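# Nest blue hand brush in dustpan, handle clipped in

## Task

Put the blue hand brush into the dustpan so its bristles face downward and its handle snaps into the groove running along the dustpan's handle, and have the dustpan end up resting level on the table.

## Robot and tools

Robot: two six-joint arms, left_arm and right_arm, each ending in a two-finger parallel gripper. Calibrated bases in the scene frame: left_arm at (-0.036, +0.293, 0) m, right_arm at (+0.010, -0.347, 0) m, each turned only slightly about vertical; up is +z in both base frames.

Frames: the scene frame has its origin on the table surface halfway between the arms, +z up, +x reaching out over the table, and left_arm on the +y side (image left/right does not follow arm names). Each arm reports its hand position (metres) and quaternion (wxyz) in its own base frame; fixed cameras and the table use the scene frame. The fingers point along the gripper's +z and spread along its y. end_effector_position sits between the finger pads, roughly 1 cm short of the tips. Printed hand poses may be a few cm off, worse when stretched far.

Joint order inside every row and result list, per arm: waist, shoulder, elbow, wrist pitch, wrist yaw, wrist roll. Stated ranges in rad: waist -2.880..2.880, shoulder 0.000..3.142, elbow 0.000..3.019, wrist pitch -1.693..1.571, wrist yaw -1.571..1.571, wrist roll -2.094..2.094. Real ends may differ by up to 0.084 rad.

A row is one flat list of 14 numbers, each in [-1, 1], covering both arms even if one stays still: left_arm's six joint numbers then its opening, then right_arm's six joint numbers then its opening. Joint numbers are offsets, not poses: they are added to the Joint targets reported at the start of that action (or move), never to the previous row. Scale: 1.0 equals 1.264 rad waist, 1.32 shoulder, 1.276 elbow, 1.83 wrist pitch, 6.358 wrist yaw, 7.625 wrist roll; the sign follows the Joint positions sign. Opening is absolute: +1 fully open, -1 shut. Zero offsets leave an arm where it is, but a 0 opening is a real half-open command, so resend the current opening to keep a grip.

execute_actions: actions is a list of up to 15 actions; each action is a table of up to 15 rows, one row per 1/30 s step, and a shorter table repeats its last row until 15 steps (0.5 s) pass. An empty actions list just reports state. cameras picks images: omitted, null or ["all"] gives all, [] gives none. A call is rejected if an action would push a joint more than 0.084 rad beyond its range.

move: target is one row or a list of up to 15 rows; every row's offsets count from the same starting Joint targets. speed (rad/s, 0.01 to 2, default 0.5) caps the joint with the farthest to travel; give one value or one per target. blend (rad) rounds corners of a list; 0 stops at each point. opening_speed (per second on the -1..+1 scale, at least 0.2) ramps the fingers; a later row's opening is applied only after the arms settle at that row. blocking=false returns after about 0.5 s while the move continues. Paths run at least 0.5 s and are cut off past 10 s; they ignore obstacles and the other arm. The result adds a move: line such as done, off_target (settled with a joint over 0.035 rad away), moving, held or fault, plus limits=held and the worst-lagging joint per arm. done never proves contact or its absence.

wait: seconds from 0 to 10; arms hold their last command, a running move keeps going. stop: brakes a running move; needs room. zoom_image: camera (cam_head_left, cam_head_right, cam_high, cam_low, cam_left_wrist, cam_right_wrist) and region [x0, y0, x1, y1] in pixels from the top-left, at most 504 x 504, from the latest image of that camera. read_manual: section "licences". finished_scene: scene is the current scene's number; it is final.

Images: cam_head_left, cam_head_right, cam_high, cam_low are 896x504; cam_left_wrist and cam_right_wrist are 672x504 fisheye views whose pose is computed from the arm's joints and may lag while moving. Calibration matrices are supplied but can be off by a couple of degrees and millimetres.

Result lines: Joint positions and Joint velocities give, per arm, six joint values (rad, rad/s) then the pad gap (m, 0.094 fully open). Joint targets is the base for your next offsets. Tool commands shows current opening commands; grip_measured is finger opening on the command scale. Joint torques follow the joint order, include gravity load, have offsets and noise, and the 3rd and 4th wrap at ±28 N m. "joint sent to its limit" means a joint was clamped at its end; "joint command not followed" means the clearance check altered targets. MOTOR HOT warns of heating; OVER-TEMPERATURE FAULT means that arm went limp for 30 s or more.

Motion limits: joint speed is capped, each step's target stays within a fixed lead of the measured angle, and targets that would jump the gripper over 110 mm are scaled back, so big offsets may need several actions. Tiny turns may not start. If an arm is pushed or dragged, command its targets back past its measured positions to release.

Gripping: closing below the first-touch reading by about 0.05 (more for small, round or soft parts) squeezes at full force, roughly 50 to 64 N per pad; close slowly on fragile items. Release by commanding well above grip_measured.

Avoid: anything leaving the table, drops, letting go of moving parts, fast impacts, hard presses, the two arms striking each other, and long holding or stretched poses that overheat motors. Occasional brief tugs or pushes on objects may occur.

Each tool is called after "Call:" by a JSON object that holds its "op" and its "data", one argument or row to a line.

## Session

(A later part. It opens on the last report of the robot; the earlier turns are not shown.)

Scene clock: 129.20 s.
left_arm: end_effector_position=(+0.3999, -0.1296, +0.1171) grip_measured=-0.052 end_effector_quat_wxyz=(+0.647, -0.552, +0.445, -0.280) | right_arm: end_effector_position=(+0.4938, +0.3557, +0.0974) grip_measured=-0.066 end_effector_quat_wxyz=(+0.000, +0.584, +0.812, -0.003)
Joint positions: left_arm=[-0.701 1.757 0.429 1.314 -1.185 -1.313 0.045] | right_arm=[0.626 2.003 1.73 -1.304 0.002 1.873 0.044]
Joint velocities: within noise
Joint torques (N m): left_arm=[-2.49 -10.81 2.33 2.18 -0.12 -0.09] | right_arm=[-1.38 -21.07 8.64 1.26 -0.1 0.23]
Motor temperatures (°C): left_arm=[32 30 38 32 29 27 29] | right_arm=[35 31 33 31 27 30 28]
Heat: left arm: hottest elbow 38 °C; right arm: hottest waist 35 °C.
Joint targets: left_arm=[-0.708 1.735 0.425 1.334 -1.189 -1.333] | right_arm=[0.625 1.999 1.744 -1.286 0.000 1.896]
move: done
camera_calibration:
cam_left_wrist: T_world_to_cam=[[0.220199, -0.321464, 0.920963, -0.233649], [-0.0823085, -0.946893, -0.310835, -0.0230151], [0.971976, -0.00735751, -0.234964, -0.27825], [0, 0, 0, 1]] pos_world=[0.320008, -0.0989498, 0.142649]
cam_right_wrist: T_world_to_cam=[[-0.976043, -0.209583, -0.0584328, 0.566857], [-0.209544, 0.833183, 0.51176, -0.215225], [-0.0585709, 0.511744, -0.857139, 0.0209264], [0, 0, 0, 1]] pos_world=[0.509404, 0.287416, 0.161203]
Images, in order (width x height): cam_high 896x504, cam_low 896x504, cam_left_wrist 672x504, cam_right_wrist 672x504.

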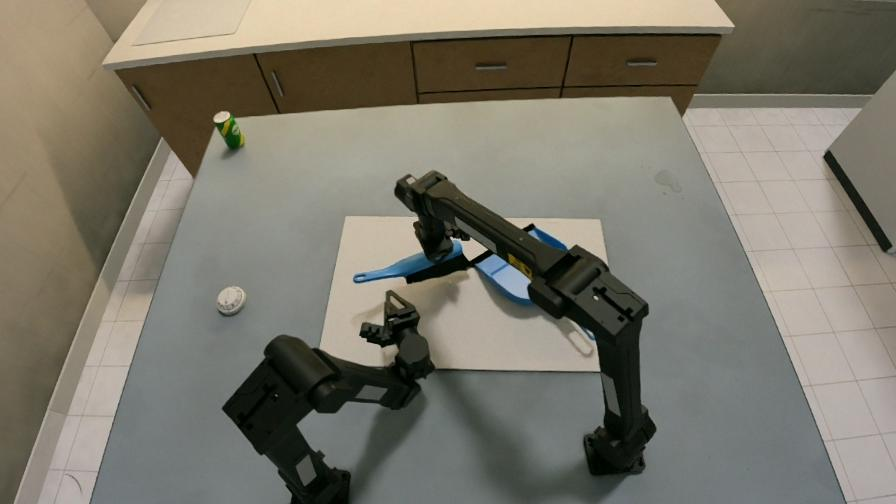

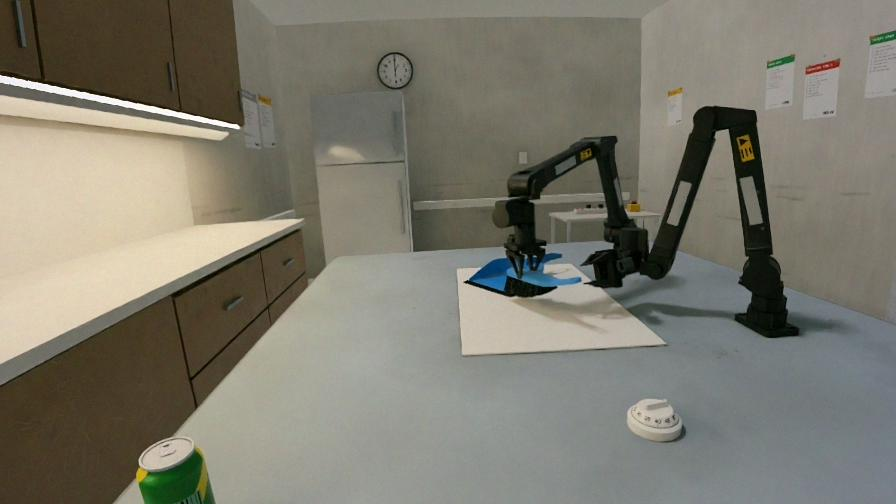

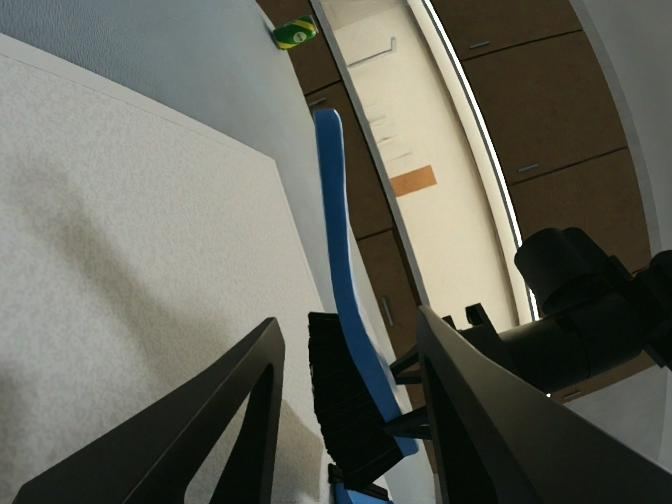

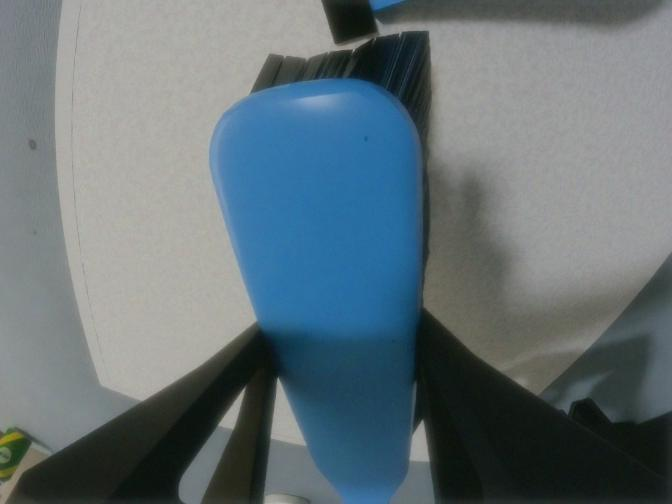

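Call:
{"op": "move", "data": {
  "target": [
    [-0.2073, 0.1439, 0.1920, -0.0240, 0.1870, 0.3833, -0.05, 0, -0.2189, -0.0658, -0.1240, 0, 0, -1.0],
    [-0.2073, 0.1439, 0.1920, -0.0240, 0.1870, 0.3833, -0.05, -0.3085, -0.3591, -0.3127, -0.0404, 0, -0.2906, -1.0]
  ],
  "speed": [0.9, 0.7],
  "blend": [0.05, 0],
  "cameras": ["cam_right_wrist", "cam_left_wrist", "cam_low", "cam_high"]
}}

Scene clock: 144.20 s.
left_arm: end_effector_position=(+0.3245, -0.4668, +0.1126) grip_measured=-0.052 end_effector_quat_wxyz=(+0.688, +0.660, +0.208, +0.216) | right_arm: end_effector_position=(+0.4364, +0.1062, +0.1780) grip_measured=-0.066 end_effector_quat_wxyz=(-0.017, -0.265, +0.964, -0.001)
Joint positions: left_arm=[-0.963 1.899 0.633 1.308 -0.003 1.569 0.045] | right_arm=[0.241 1.559 1.332 -1.377 0.002 -0.296 0.044]
Joint velocities: within noise
Joint torques (N m): left_arm=[-2.61 -10.64 6.48 1.14 0.11 0.18] | right_arm=[-1.96 -17.08 8.73 1.28 -0.18 -0.3]
Motor temperatures (°C): left_arm=[32 30 37 32 29 27 29] | right_arm=[35 31 33 31 27 30 28]
Heat: left arm: hottest elbow 37 °C; right arm: hottest waist 35 °C.
Joint targets: left_arm=[-0.970 1.925 0.670 1.291 0.000 1.589] | right_arm=[0.235 1.525 1.345 -1.360 0.000 -0.320]
move: off_target (left_arm); left_arm: the elbow is farthest, 0.037 rad from its target
camera_calibration:
cam_left_wrist: T_world_to_cam=[[0.14892, 0.00502277, -0.988836, 0.0692848], [0.405158, 0.911887, 0.0656494, 0.317218], [0.902037, -0.410411, 0.133764, -0.415569], [0, 0, 0, 1]] pos_world=[0.236018, -0.460169, 0.103274]
cam_right_wrist: T_world_to_cam=[[0.40897, -0.910124, -0.066467, -0.0652937], [-0.749671, -0.376613, 0.544202, 0.297773], [-0.520324, -0.172734, -0.836317, 0.484821], [0, 0, 0, 1]] pos_world=[0.502199, 0.136465, 0.239075]
Images, in order (width x height): cam_high 896x504, cam_low 896x504, cam_left_wrist 672x504, cam_right_wrist 672x504.

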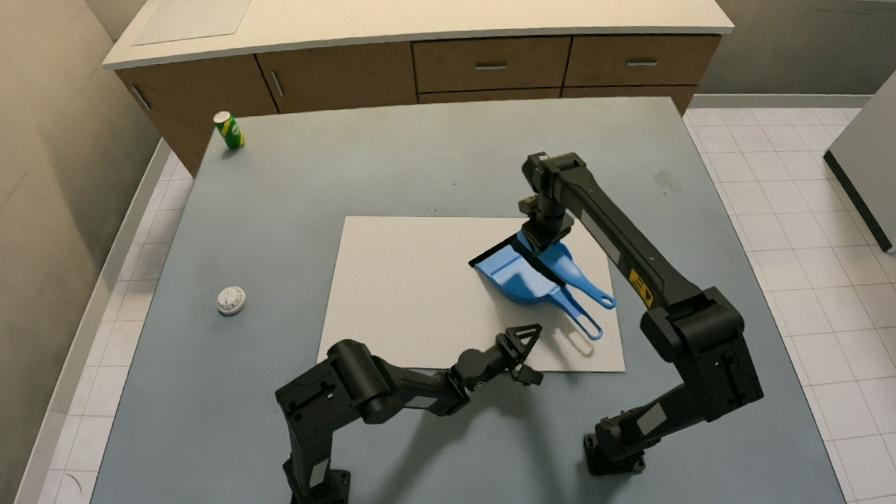

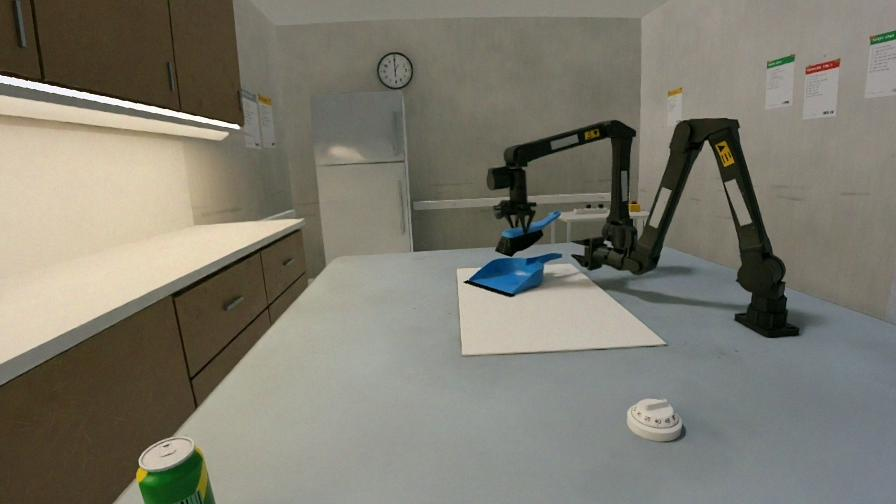

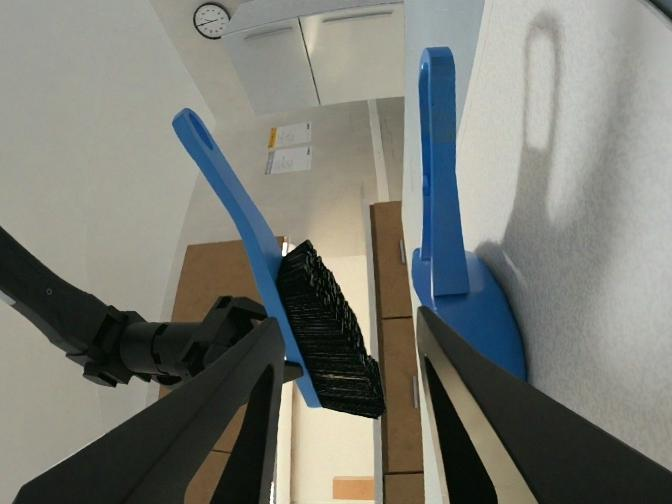

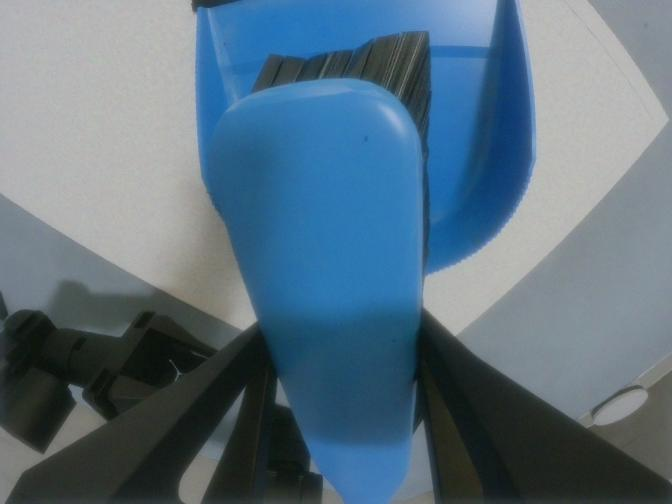

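I'll refresh the state and all camera views before aligning the brush over the pan.

Call:
{"op": "execute_actions", "data": {
  "actions": []
}}

Scene clock: 146.17 s.
left_arm: end_effector_position=(+0.3245, -0.4668, +0.1126) grip_measured=-0.052 end_effector_quat_wxyz=(+0.688, +0.660, +0.208, +0.216) | right_arm: end_effector_position=(+0.4364, +0.1062, +0.1780) grip_measured=-0.066 end_effector_quat_wxyz=(-0.017, -0.265, +0.964, -0.001)
Joint positions: left_arm=[-0.963 1.899 0.633 1.308 -0.003 1.569 0.045] | right_arm=[0.241 1.559 1.332 -1.377 0.002 -0.297 0.044]
Joint velocities: within noise
Joint torques (N m): left_arm=[-2.55 -10.58 6.48 1.16 0.11 0.17] | right_arm=[-1.96 -17.08 8.72 1.28 -0.18 -0.25]
Motor temperatures (°C): left_arm=[32 30 37 32 29 27 29] | right_arm=[35 31 33 31 27 30 28]
Heat: left arm: hottest elbow 37 °C; right arm: hottest waist 35 °C.
Joint targets: left_arm=[-0.970 1.925 0.670 1.291 0.000 1.589] | right_arm=[0.235 1.525 1.345 -1.360 0.000 -0.320]
Tool commands: left_gripper/opening=-0.05 right_gripper/opening=-1.0
camera_calibration:
cam_left_wrist: T_world_to_cam=[[0.14892, 0.00502277, -0.988836, 0.0692848], [0.405158, 0.911887, 0.0656494, 0.317218], [0.902037, -0.410411, 0.133764, -0.415569], [0, 0, 0, 1]] pos_world=[0.236018, -0.460169, 0.103274]
cam_right_wrist: T_world_to_cam=[[0.409317, -0.909967, -0.0664799, -0.0654593], [-0.749525, -0.376905, 0.544201, 0.297741], [-0.520261, -0.172922, -0.836317, 0.484813], [0, 0, 0, 1]] pos_world=[0.502187, 0.136489, 0.239075]

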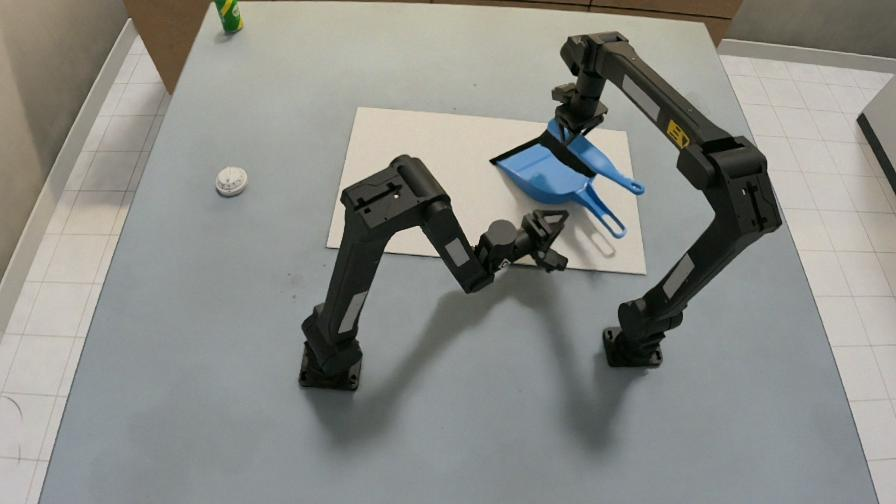

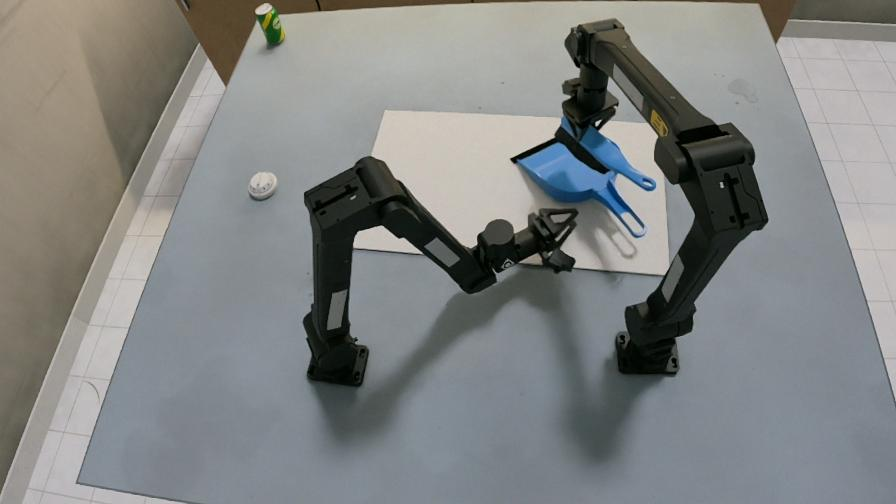

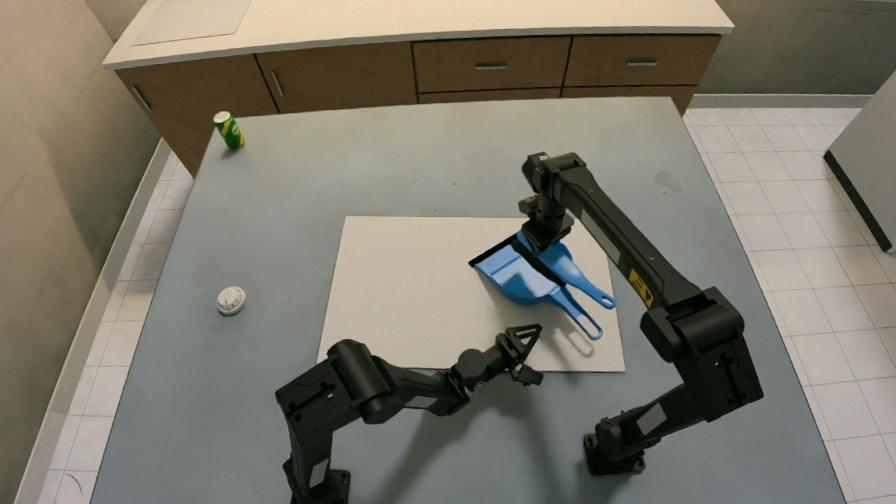

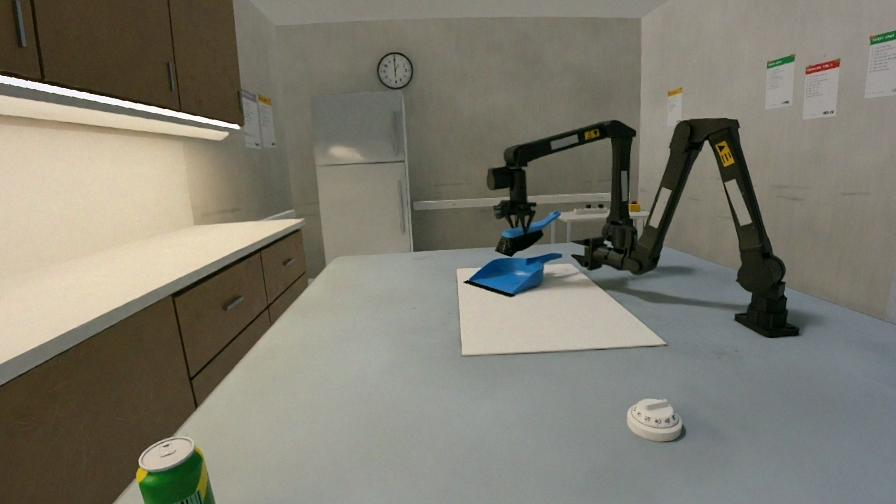

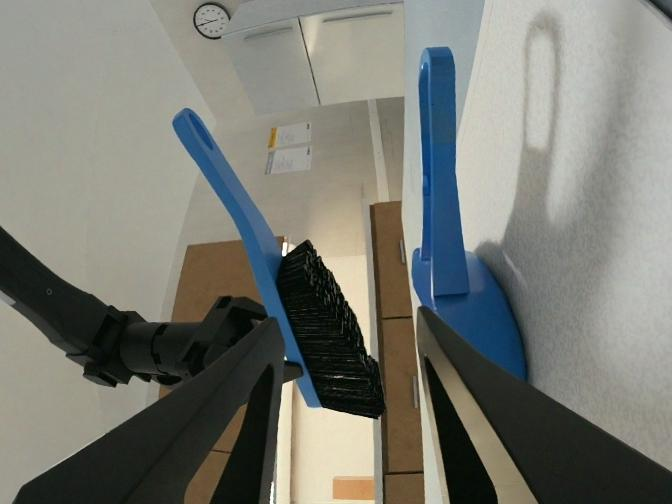

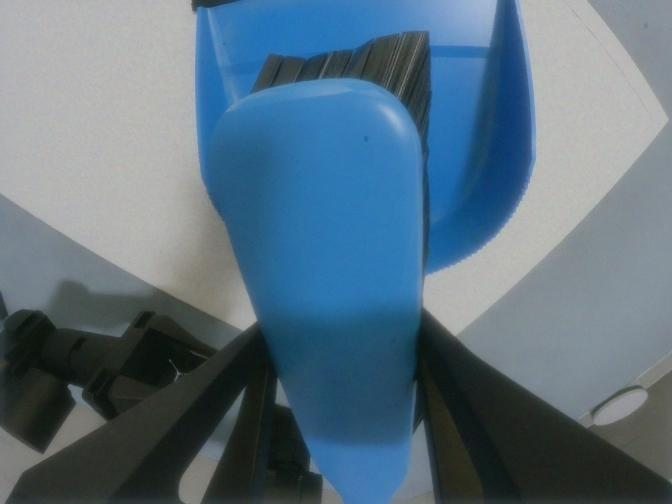

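Call:
{"op": "zoom_image", "data": {
  "camera": "cam_left_wrist",
  "region": [380, 20, 540, 340]
}}

Call:
{"op": "zoom_image", "data": {
  "camera": "cam_left_wrist",
  "region": [150, 80, 410, 430]
}}

Call:
{"op": "zoom_image", "data": {
  "camera": "cam_high",
  "region": [450, 140, 650, 360]
}}

Scaled by 1.575 from the camera's 672x504 image, which has a finer 960x720 frame.

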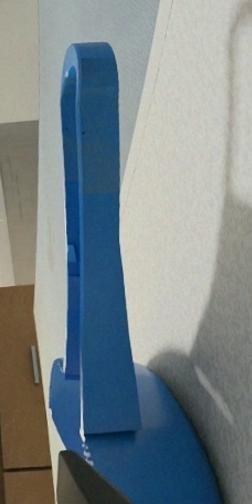

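Scaled by 1.440 from the camera's 672x504 image, which has a finer 960x720 frame.

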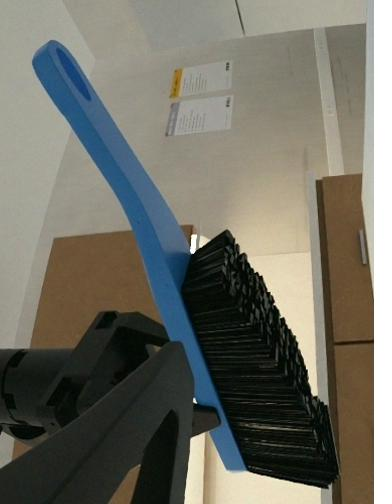

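Scaled by 2.291 from the camera's 896x504 image, which has a finer 1280x720 frame.

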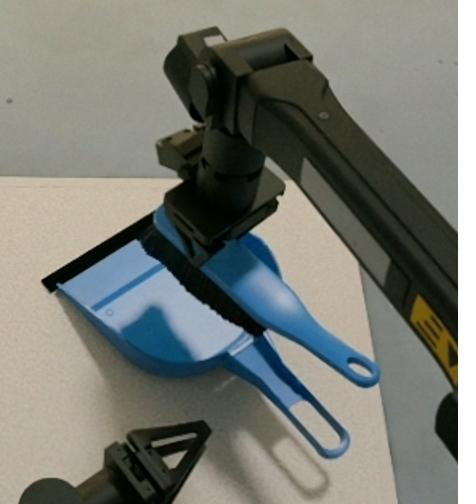

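Call:
{"op": "zoom_image", "data": {
  "camera": "cam_right_wrist",
  "region": [170, 0, 570, 300]
}}

Call:
{"op": "zoom_image", "data": {
  "camera": "cam_head_left",
  "region": [480, 100, 660, 260]
}}

Call:
{"op": "zoom_image", "data": {
  "camera": "cam_head_right",
  "region": [500, 100, 680, 260]
}}

Call:
{"op": "zoom_image", "data": {
  "camera": "cam_low",
  "region": [450, 190, 610, 310]
}}

Scaled by 1.260 from the camera's 672x504 image, which has a finer 960x720 frame.

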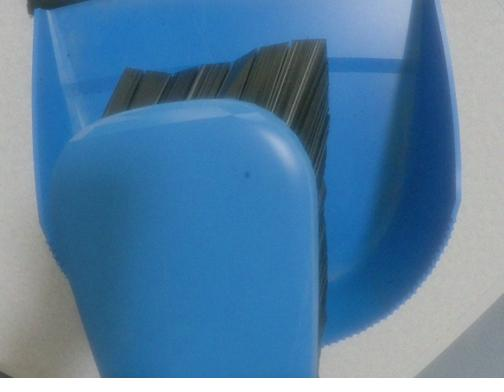

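Scaled by 2.800 from the camera's 896x504 image, which has a finer 1280x720 frame.

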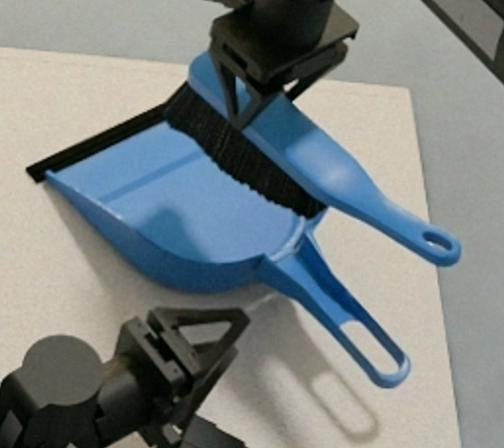

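Scaled by 2.800 from the camera's 896x504 image, which has a finer 1280x720 frame.

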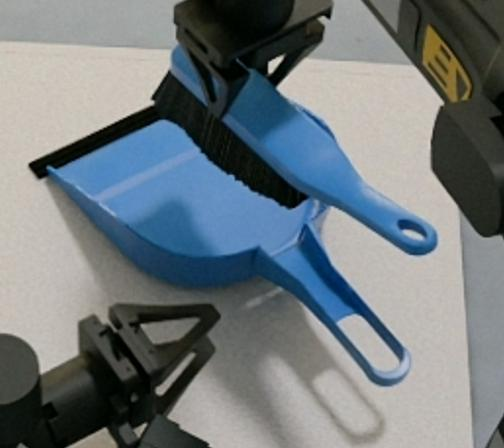

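Scaled by 3.150 from the camera's 896x504 image, which has a finer 1280x720 frame.

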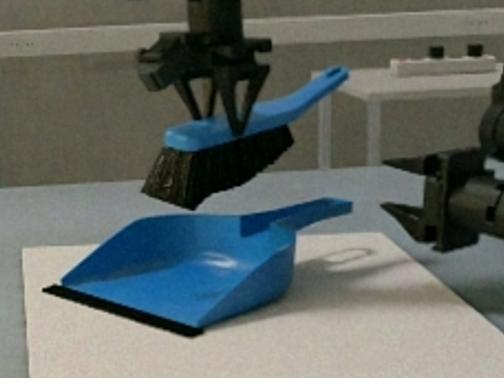

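Call:
{"op": "zoom_image", "data": {
  "camera": "cam_left_wrist",
  "region": [405, 40, 485, 180]
}}

Call:
{"op": "zoom_image", "data": {
  "camera": "cam_left_wrist",
  "region": [405, 150, 485, 310]
}}

Call:
{"op": "zoom_image", "data": {
  "camera": "cam_head_right",
  "region": [585, 165, 655, 245]
}}

Call:
{"op": "zoom_image", "data": {
  "camera": "cam_head_left",
  "region": [565, 165, 655, 245]
}}

Scaled by 3.600 from the camera's 672x504 image, which has a finer 960x720 frame.

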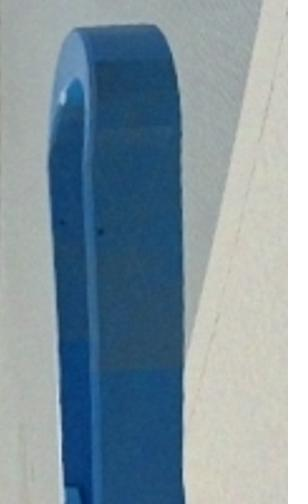

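Scaled by 3.150 from the camera's 672x504 image, which has a finer 960x720 frame.

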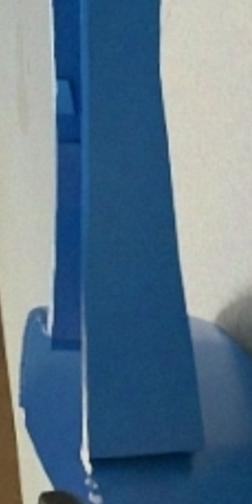

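Scaled by 6.300 from the camera's 896x504 image, which has a finer 1280x720 frame.

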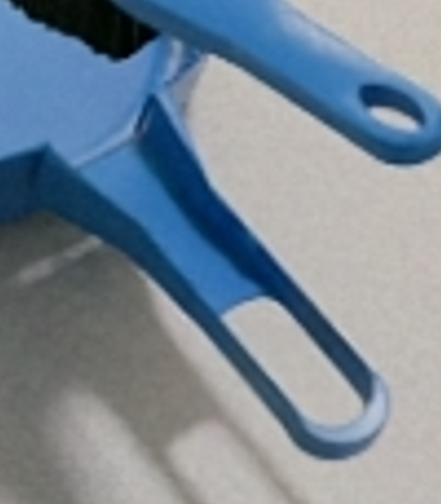

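Scaled by 5.600 from the camera's 896x504 image, which has a finer 1280x720 frame.

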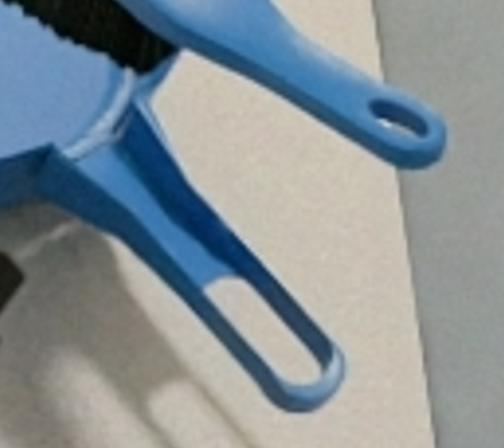

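Call:
{"op": "zoom_image", "data": {
  "camera": "cam_left_wrist",
  "region": [160, 95, 280, 265]
}}

Call:
{"op": "zoom_image", "data": {
  "camera": "cam_left_wrist",
  "region": [230, 225, 400, 430]
}}

Call:
{"op": "zoom_image", "data": {
  "camera": "cam_low",
  "region": [485, 200, 565, 260]
}}

Scaled by 2.965 from the camera's 672x504 image, which has a finer 960x720 frame.

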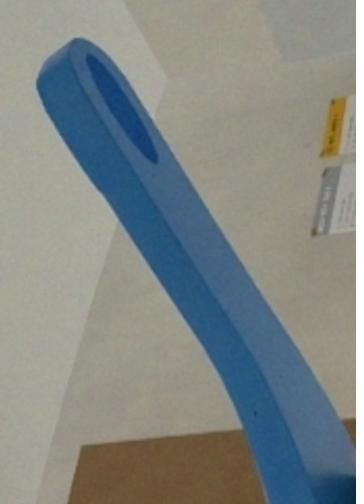

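Scaled by 2.459 from the camera's 672x504 image, which has a finer 960x720 frame.

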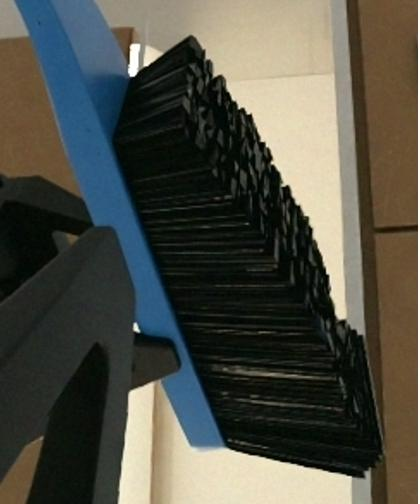

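Scaled by 6.300 from the camera's 896x504 image, which has a finer 1280x720 frame.

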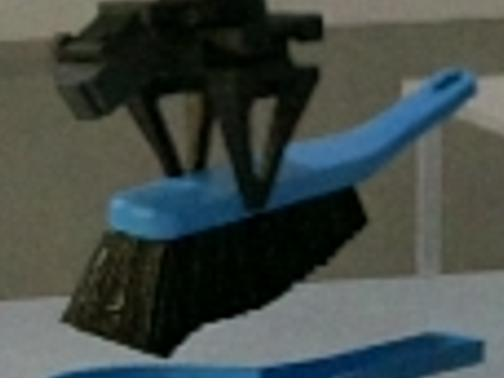

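Call:
{"op": "move", "data": {
  "target": [0, 0, 0, 0, 0, 0, -0.05, -0.00554, 0.03106, 0.04937, 0.08361, -0.00944, 0.00879, -1],
  "speed": 0.25,
  "cameras": ["cam_left_wrist", "cam_right_wrist", "cam_high"]
}}

Scene clock: 184.40 s.
left_arm: end_effector_position=(+0.3245, -0.4668, +0.1126) grip_measured=-0.052 end_effector_quat_wxyz=(+0.688, +0.660, +0.208, +0.216) | right_arm: end_effector_position=(+0.4711, +0.1250, +0.1760) grip_measured=-0.066 end_effector_quat_wxyz=(+0.054, -0.257, +0.965, +0.027)
Joint positions: left_arm=[-0.963 1.899 0.633 1.308 -0.003 1.569 0.045] | right_arm=[0.241 1.57 1.335 -1.228 -0.056 -0.277 0.044]
Joint velocities: within noise
Joint torques (N m): left_arm=[-2.61 -10.58 6.46 1.16 0.11 0.17] | right_arm=[-2.14 -14.74 13.6 1.73 -0.31 0.22]
Motor temperatures (°C): left_arm=[32 30 37 31 29 26 28] | right_arm=[35 32 34 30 27 30 29]
Heat: left arm: hottest elbow 37 °C; right arm: hottest waist 35 °C.
Joint targets: left_arm=[-0.970 1.925 0.670 1.291 0.000 1.589] | right_arm=[0.228 1.566 1.408 -1.207 -0.061 -0.253]
move: off_target (left_arm, right_arm); left_arm: the elbow is farthest, 0.037 rad from its target; right_arm: the elbow is farthest, 0.073 rad from its target
camera_calibration:
cam_left_wrist: T_world_to_cam=[[0.14892, 0.00502277, -0.988836, 0.0692848], [0.405158, 0.911887, 0.0656494, 0.317218], [0.902037, -0.410411, 0.133764, -0.415569], [0, 0, 0, 1]] pos_world=[0.236018, -0.460169, 0.103274]
cam_right_wrist: T_world_to_cam=[[0.403426, -0.909601, -0.0993663, -0.0541393], [-0.81545, -0.406665, 0.411905, 0.390025], [-0.415078, -0.0851449, -0.905793, 0.456123], [0, 0, 0, 1]] pos_world=[0.529214, 0.148201, 0.247121]
Images, in order (width x height): cam_high 896x504, cam_left_wrist 672x504, cam_right_wrist 672x504.

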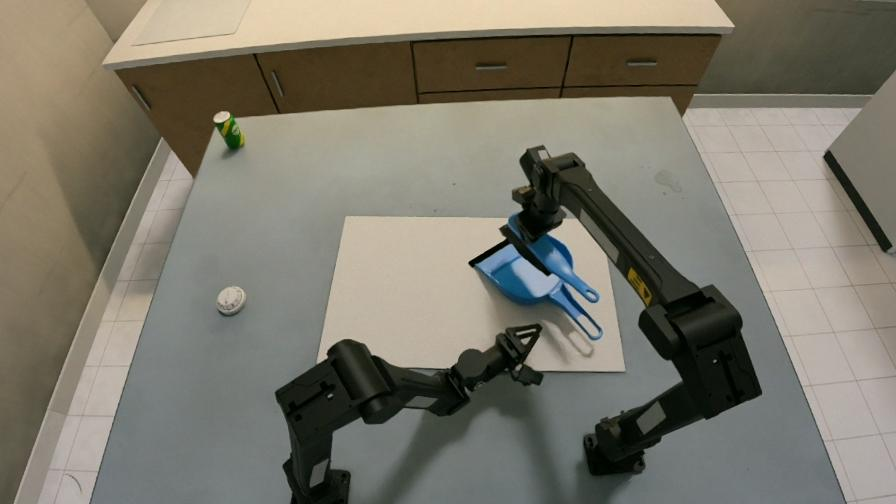

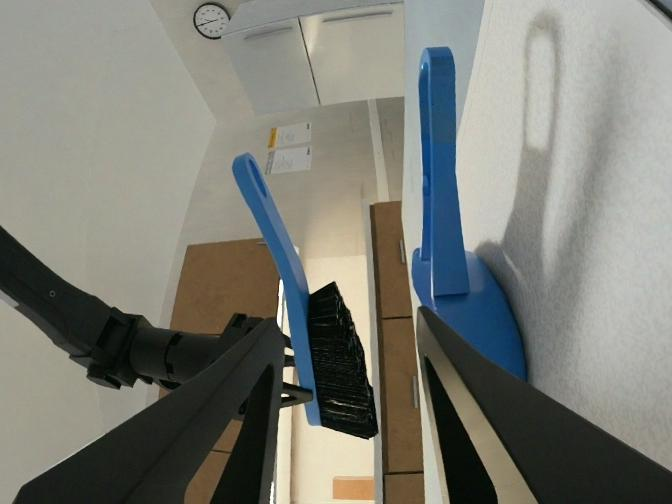

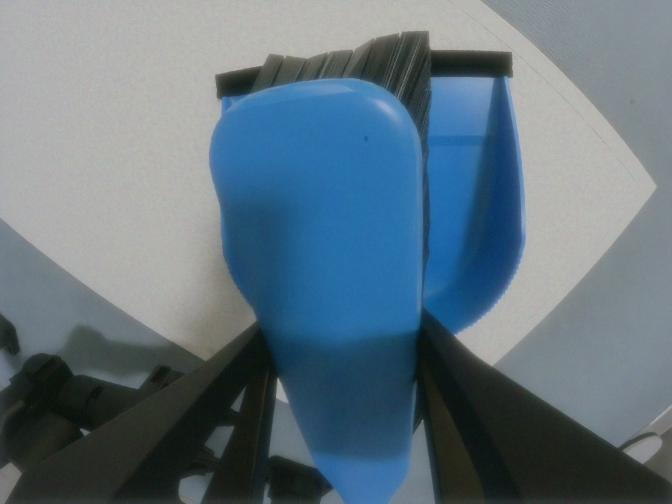

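Call:
{"op": "zoom_image", "data": {
  "camera": "cam_right_wrist",
  "region": [180, 20, 560, 360]
}}

Call:
{"op": "zoom_image", "data": {
  "camera": "cam_left_wrist",
  "region": [220, 140, 400, 450]
}}

Call:
{"op": "zoom_image", "data": {
  "camera": "cam_high",
  "region": [460, 190, 620, 350]
}}

Scaled by 1.326 from the camera's 672x504 image, which has a finer 960x720 frame.

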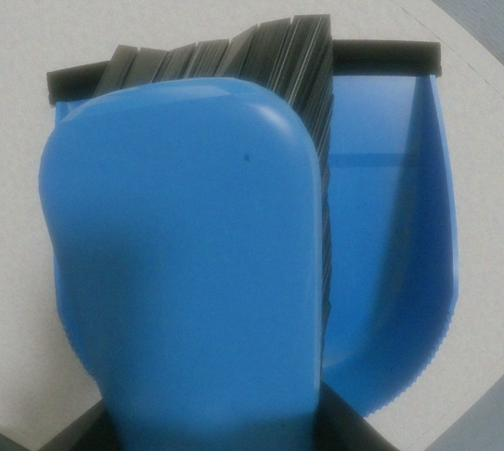

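Scaled by 1.626 from the camera's 672x504 image, which has a finer 960x720 frame.

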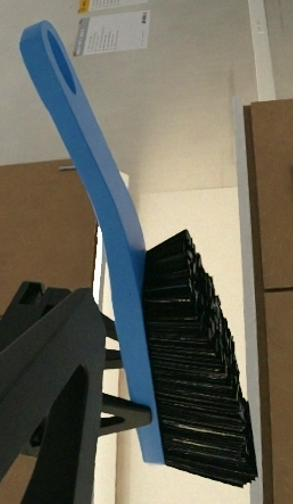

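Scaled by 3.150 from the camera's 896x504 image, which has a finer 1280x720 frame.

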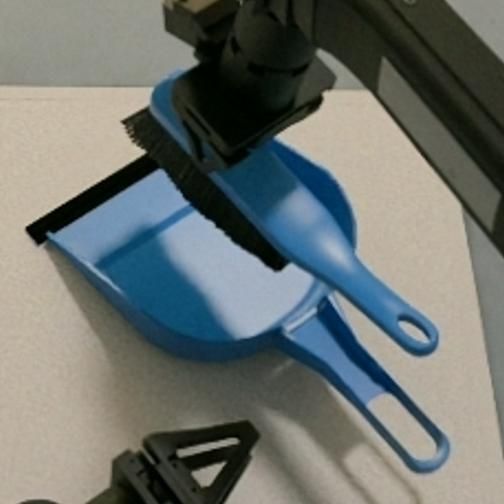

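Call:
{"op": "move", "data": {
  "target": [0, 0, 0, 0, 0, 0, -0.05, -0.0087, 0.02879, -0.14028, 0.09836, 0, 0, -1],
  "speed": 0.2,
  "cameras": ["cam_left_wrist", "cam_right_wrist", "cam_high"]
}}

Scene clock: 195.63 s.
left_arm: end_effector_position=(+0.3245, -0.4668, +0.1126) grip_measured=-0.052 end_effector_quat_wxyz=(+0.688, +0.660, +0.208, +0.216) | right_arm: end_effector_position=(+0.4722, +0.1230, +0.1151) grip_measured=-0.066 end_effector_quat_wxyz=(+0.064, -0.255, +0.965, +0.027)
Joint positions: left_arm=[-0.963 1.899 0.633 1.308 -0.003 1.569 0.045] | right_arm=[0.236 1.61 1.214 -1.048 -0.056 -0.276 0.044]
Joint velocities: within noise
Joint torques (N m): left_arm=[-2.61 -10.58 6.48 1.16 0.11 0.17] | right_arm=[-2.26 -14.56 8.65 1.74 -0.3 0.22]
Motor temperatures (°C): left_arm=[32 30 37 31 28 26 28] | right_arm=[35 32 34 30 27 30 29]
Heat: left arm: hottest elbow 37 °C; right arm: hottest waist 35 °C.
Joint targets: left_arm=[-0.970 1.925 0.670 1.291 0.000 1.589] | right_arm=[0.217 1.604 1.229 -1.027 -0.060 -0.253]
move: off_target (left_arm); left_arm: the elbow is farthest, 0.037 rad from its target
camera_calibration:
cam_left_wrist: T_world_to_cam=[[0.14892, 0.00502277, -0.988836, 0.0692848], [0.405158, 0.911887, 0.0656494, 0.317218], [0.902037, -0.410411, 0.133764, -0.415569], [0, 0, 0, 1]] pos_world=[0.236018, -0.460169, 0.103274]
cam_right_wrist: T_world_to_cam=[[0.400656, -0.91117, -0.0961438, -0.0613508], [-0.824754, -0.404369, 0.395305, 0.421143], [-0.399067, -0.0790864, -0.913505, 0.393812], [0, 0, 0, 1]] pos_world=[0.529078, 0.145541, 0.187371]
Images, in order (width x height): cam_high 896x504, cam_left_wrist 672x504, cam_right_wrist 672x504.

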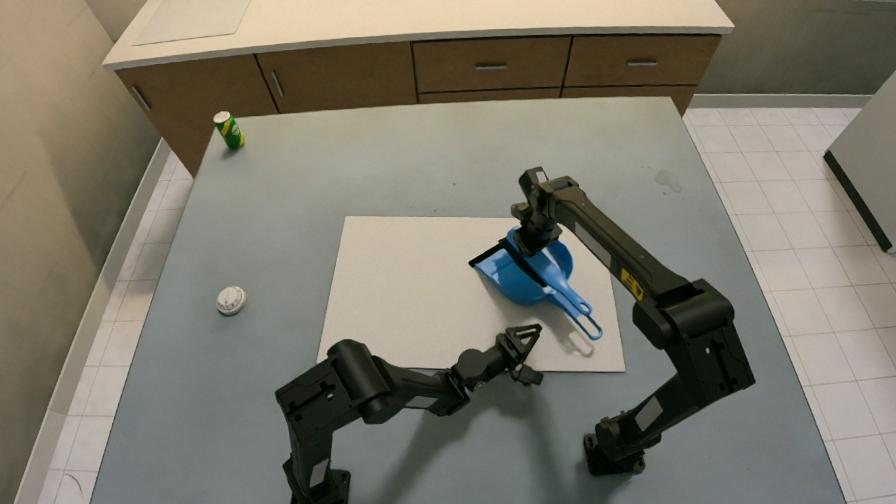

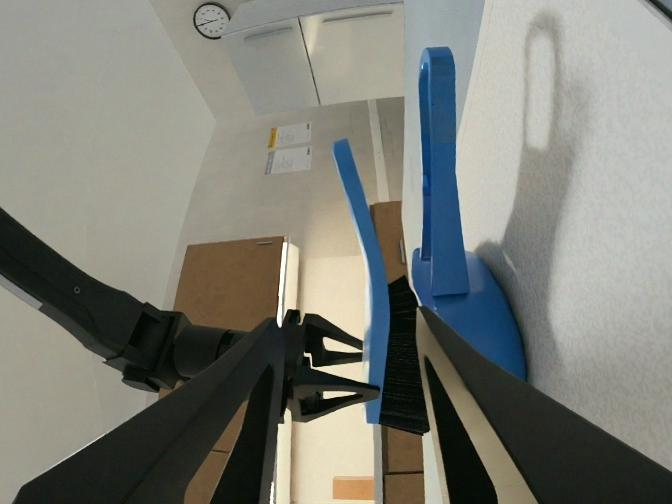

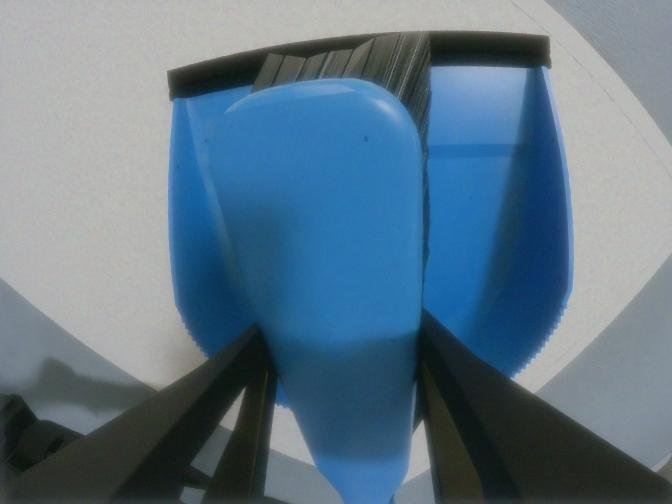

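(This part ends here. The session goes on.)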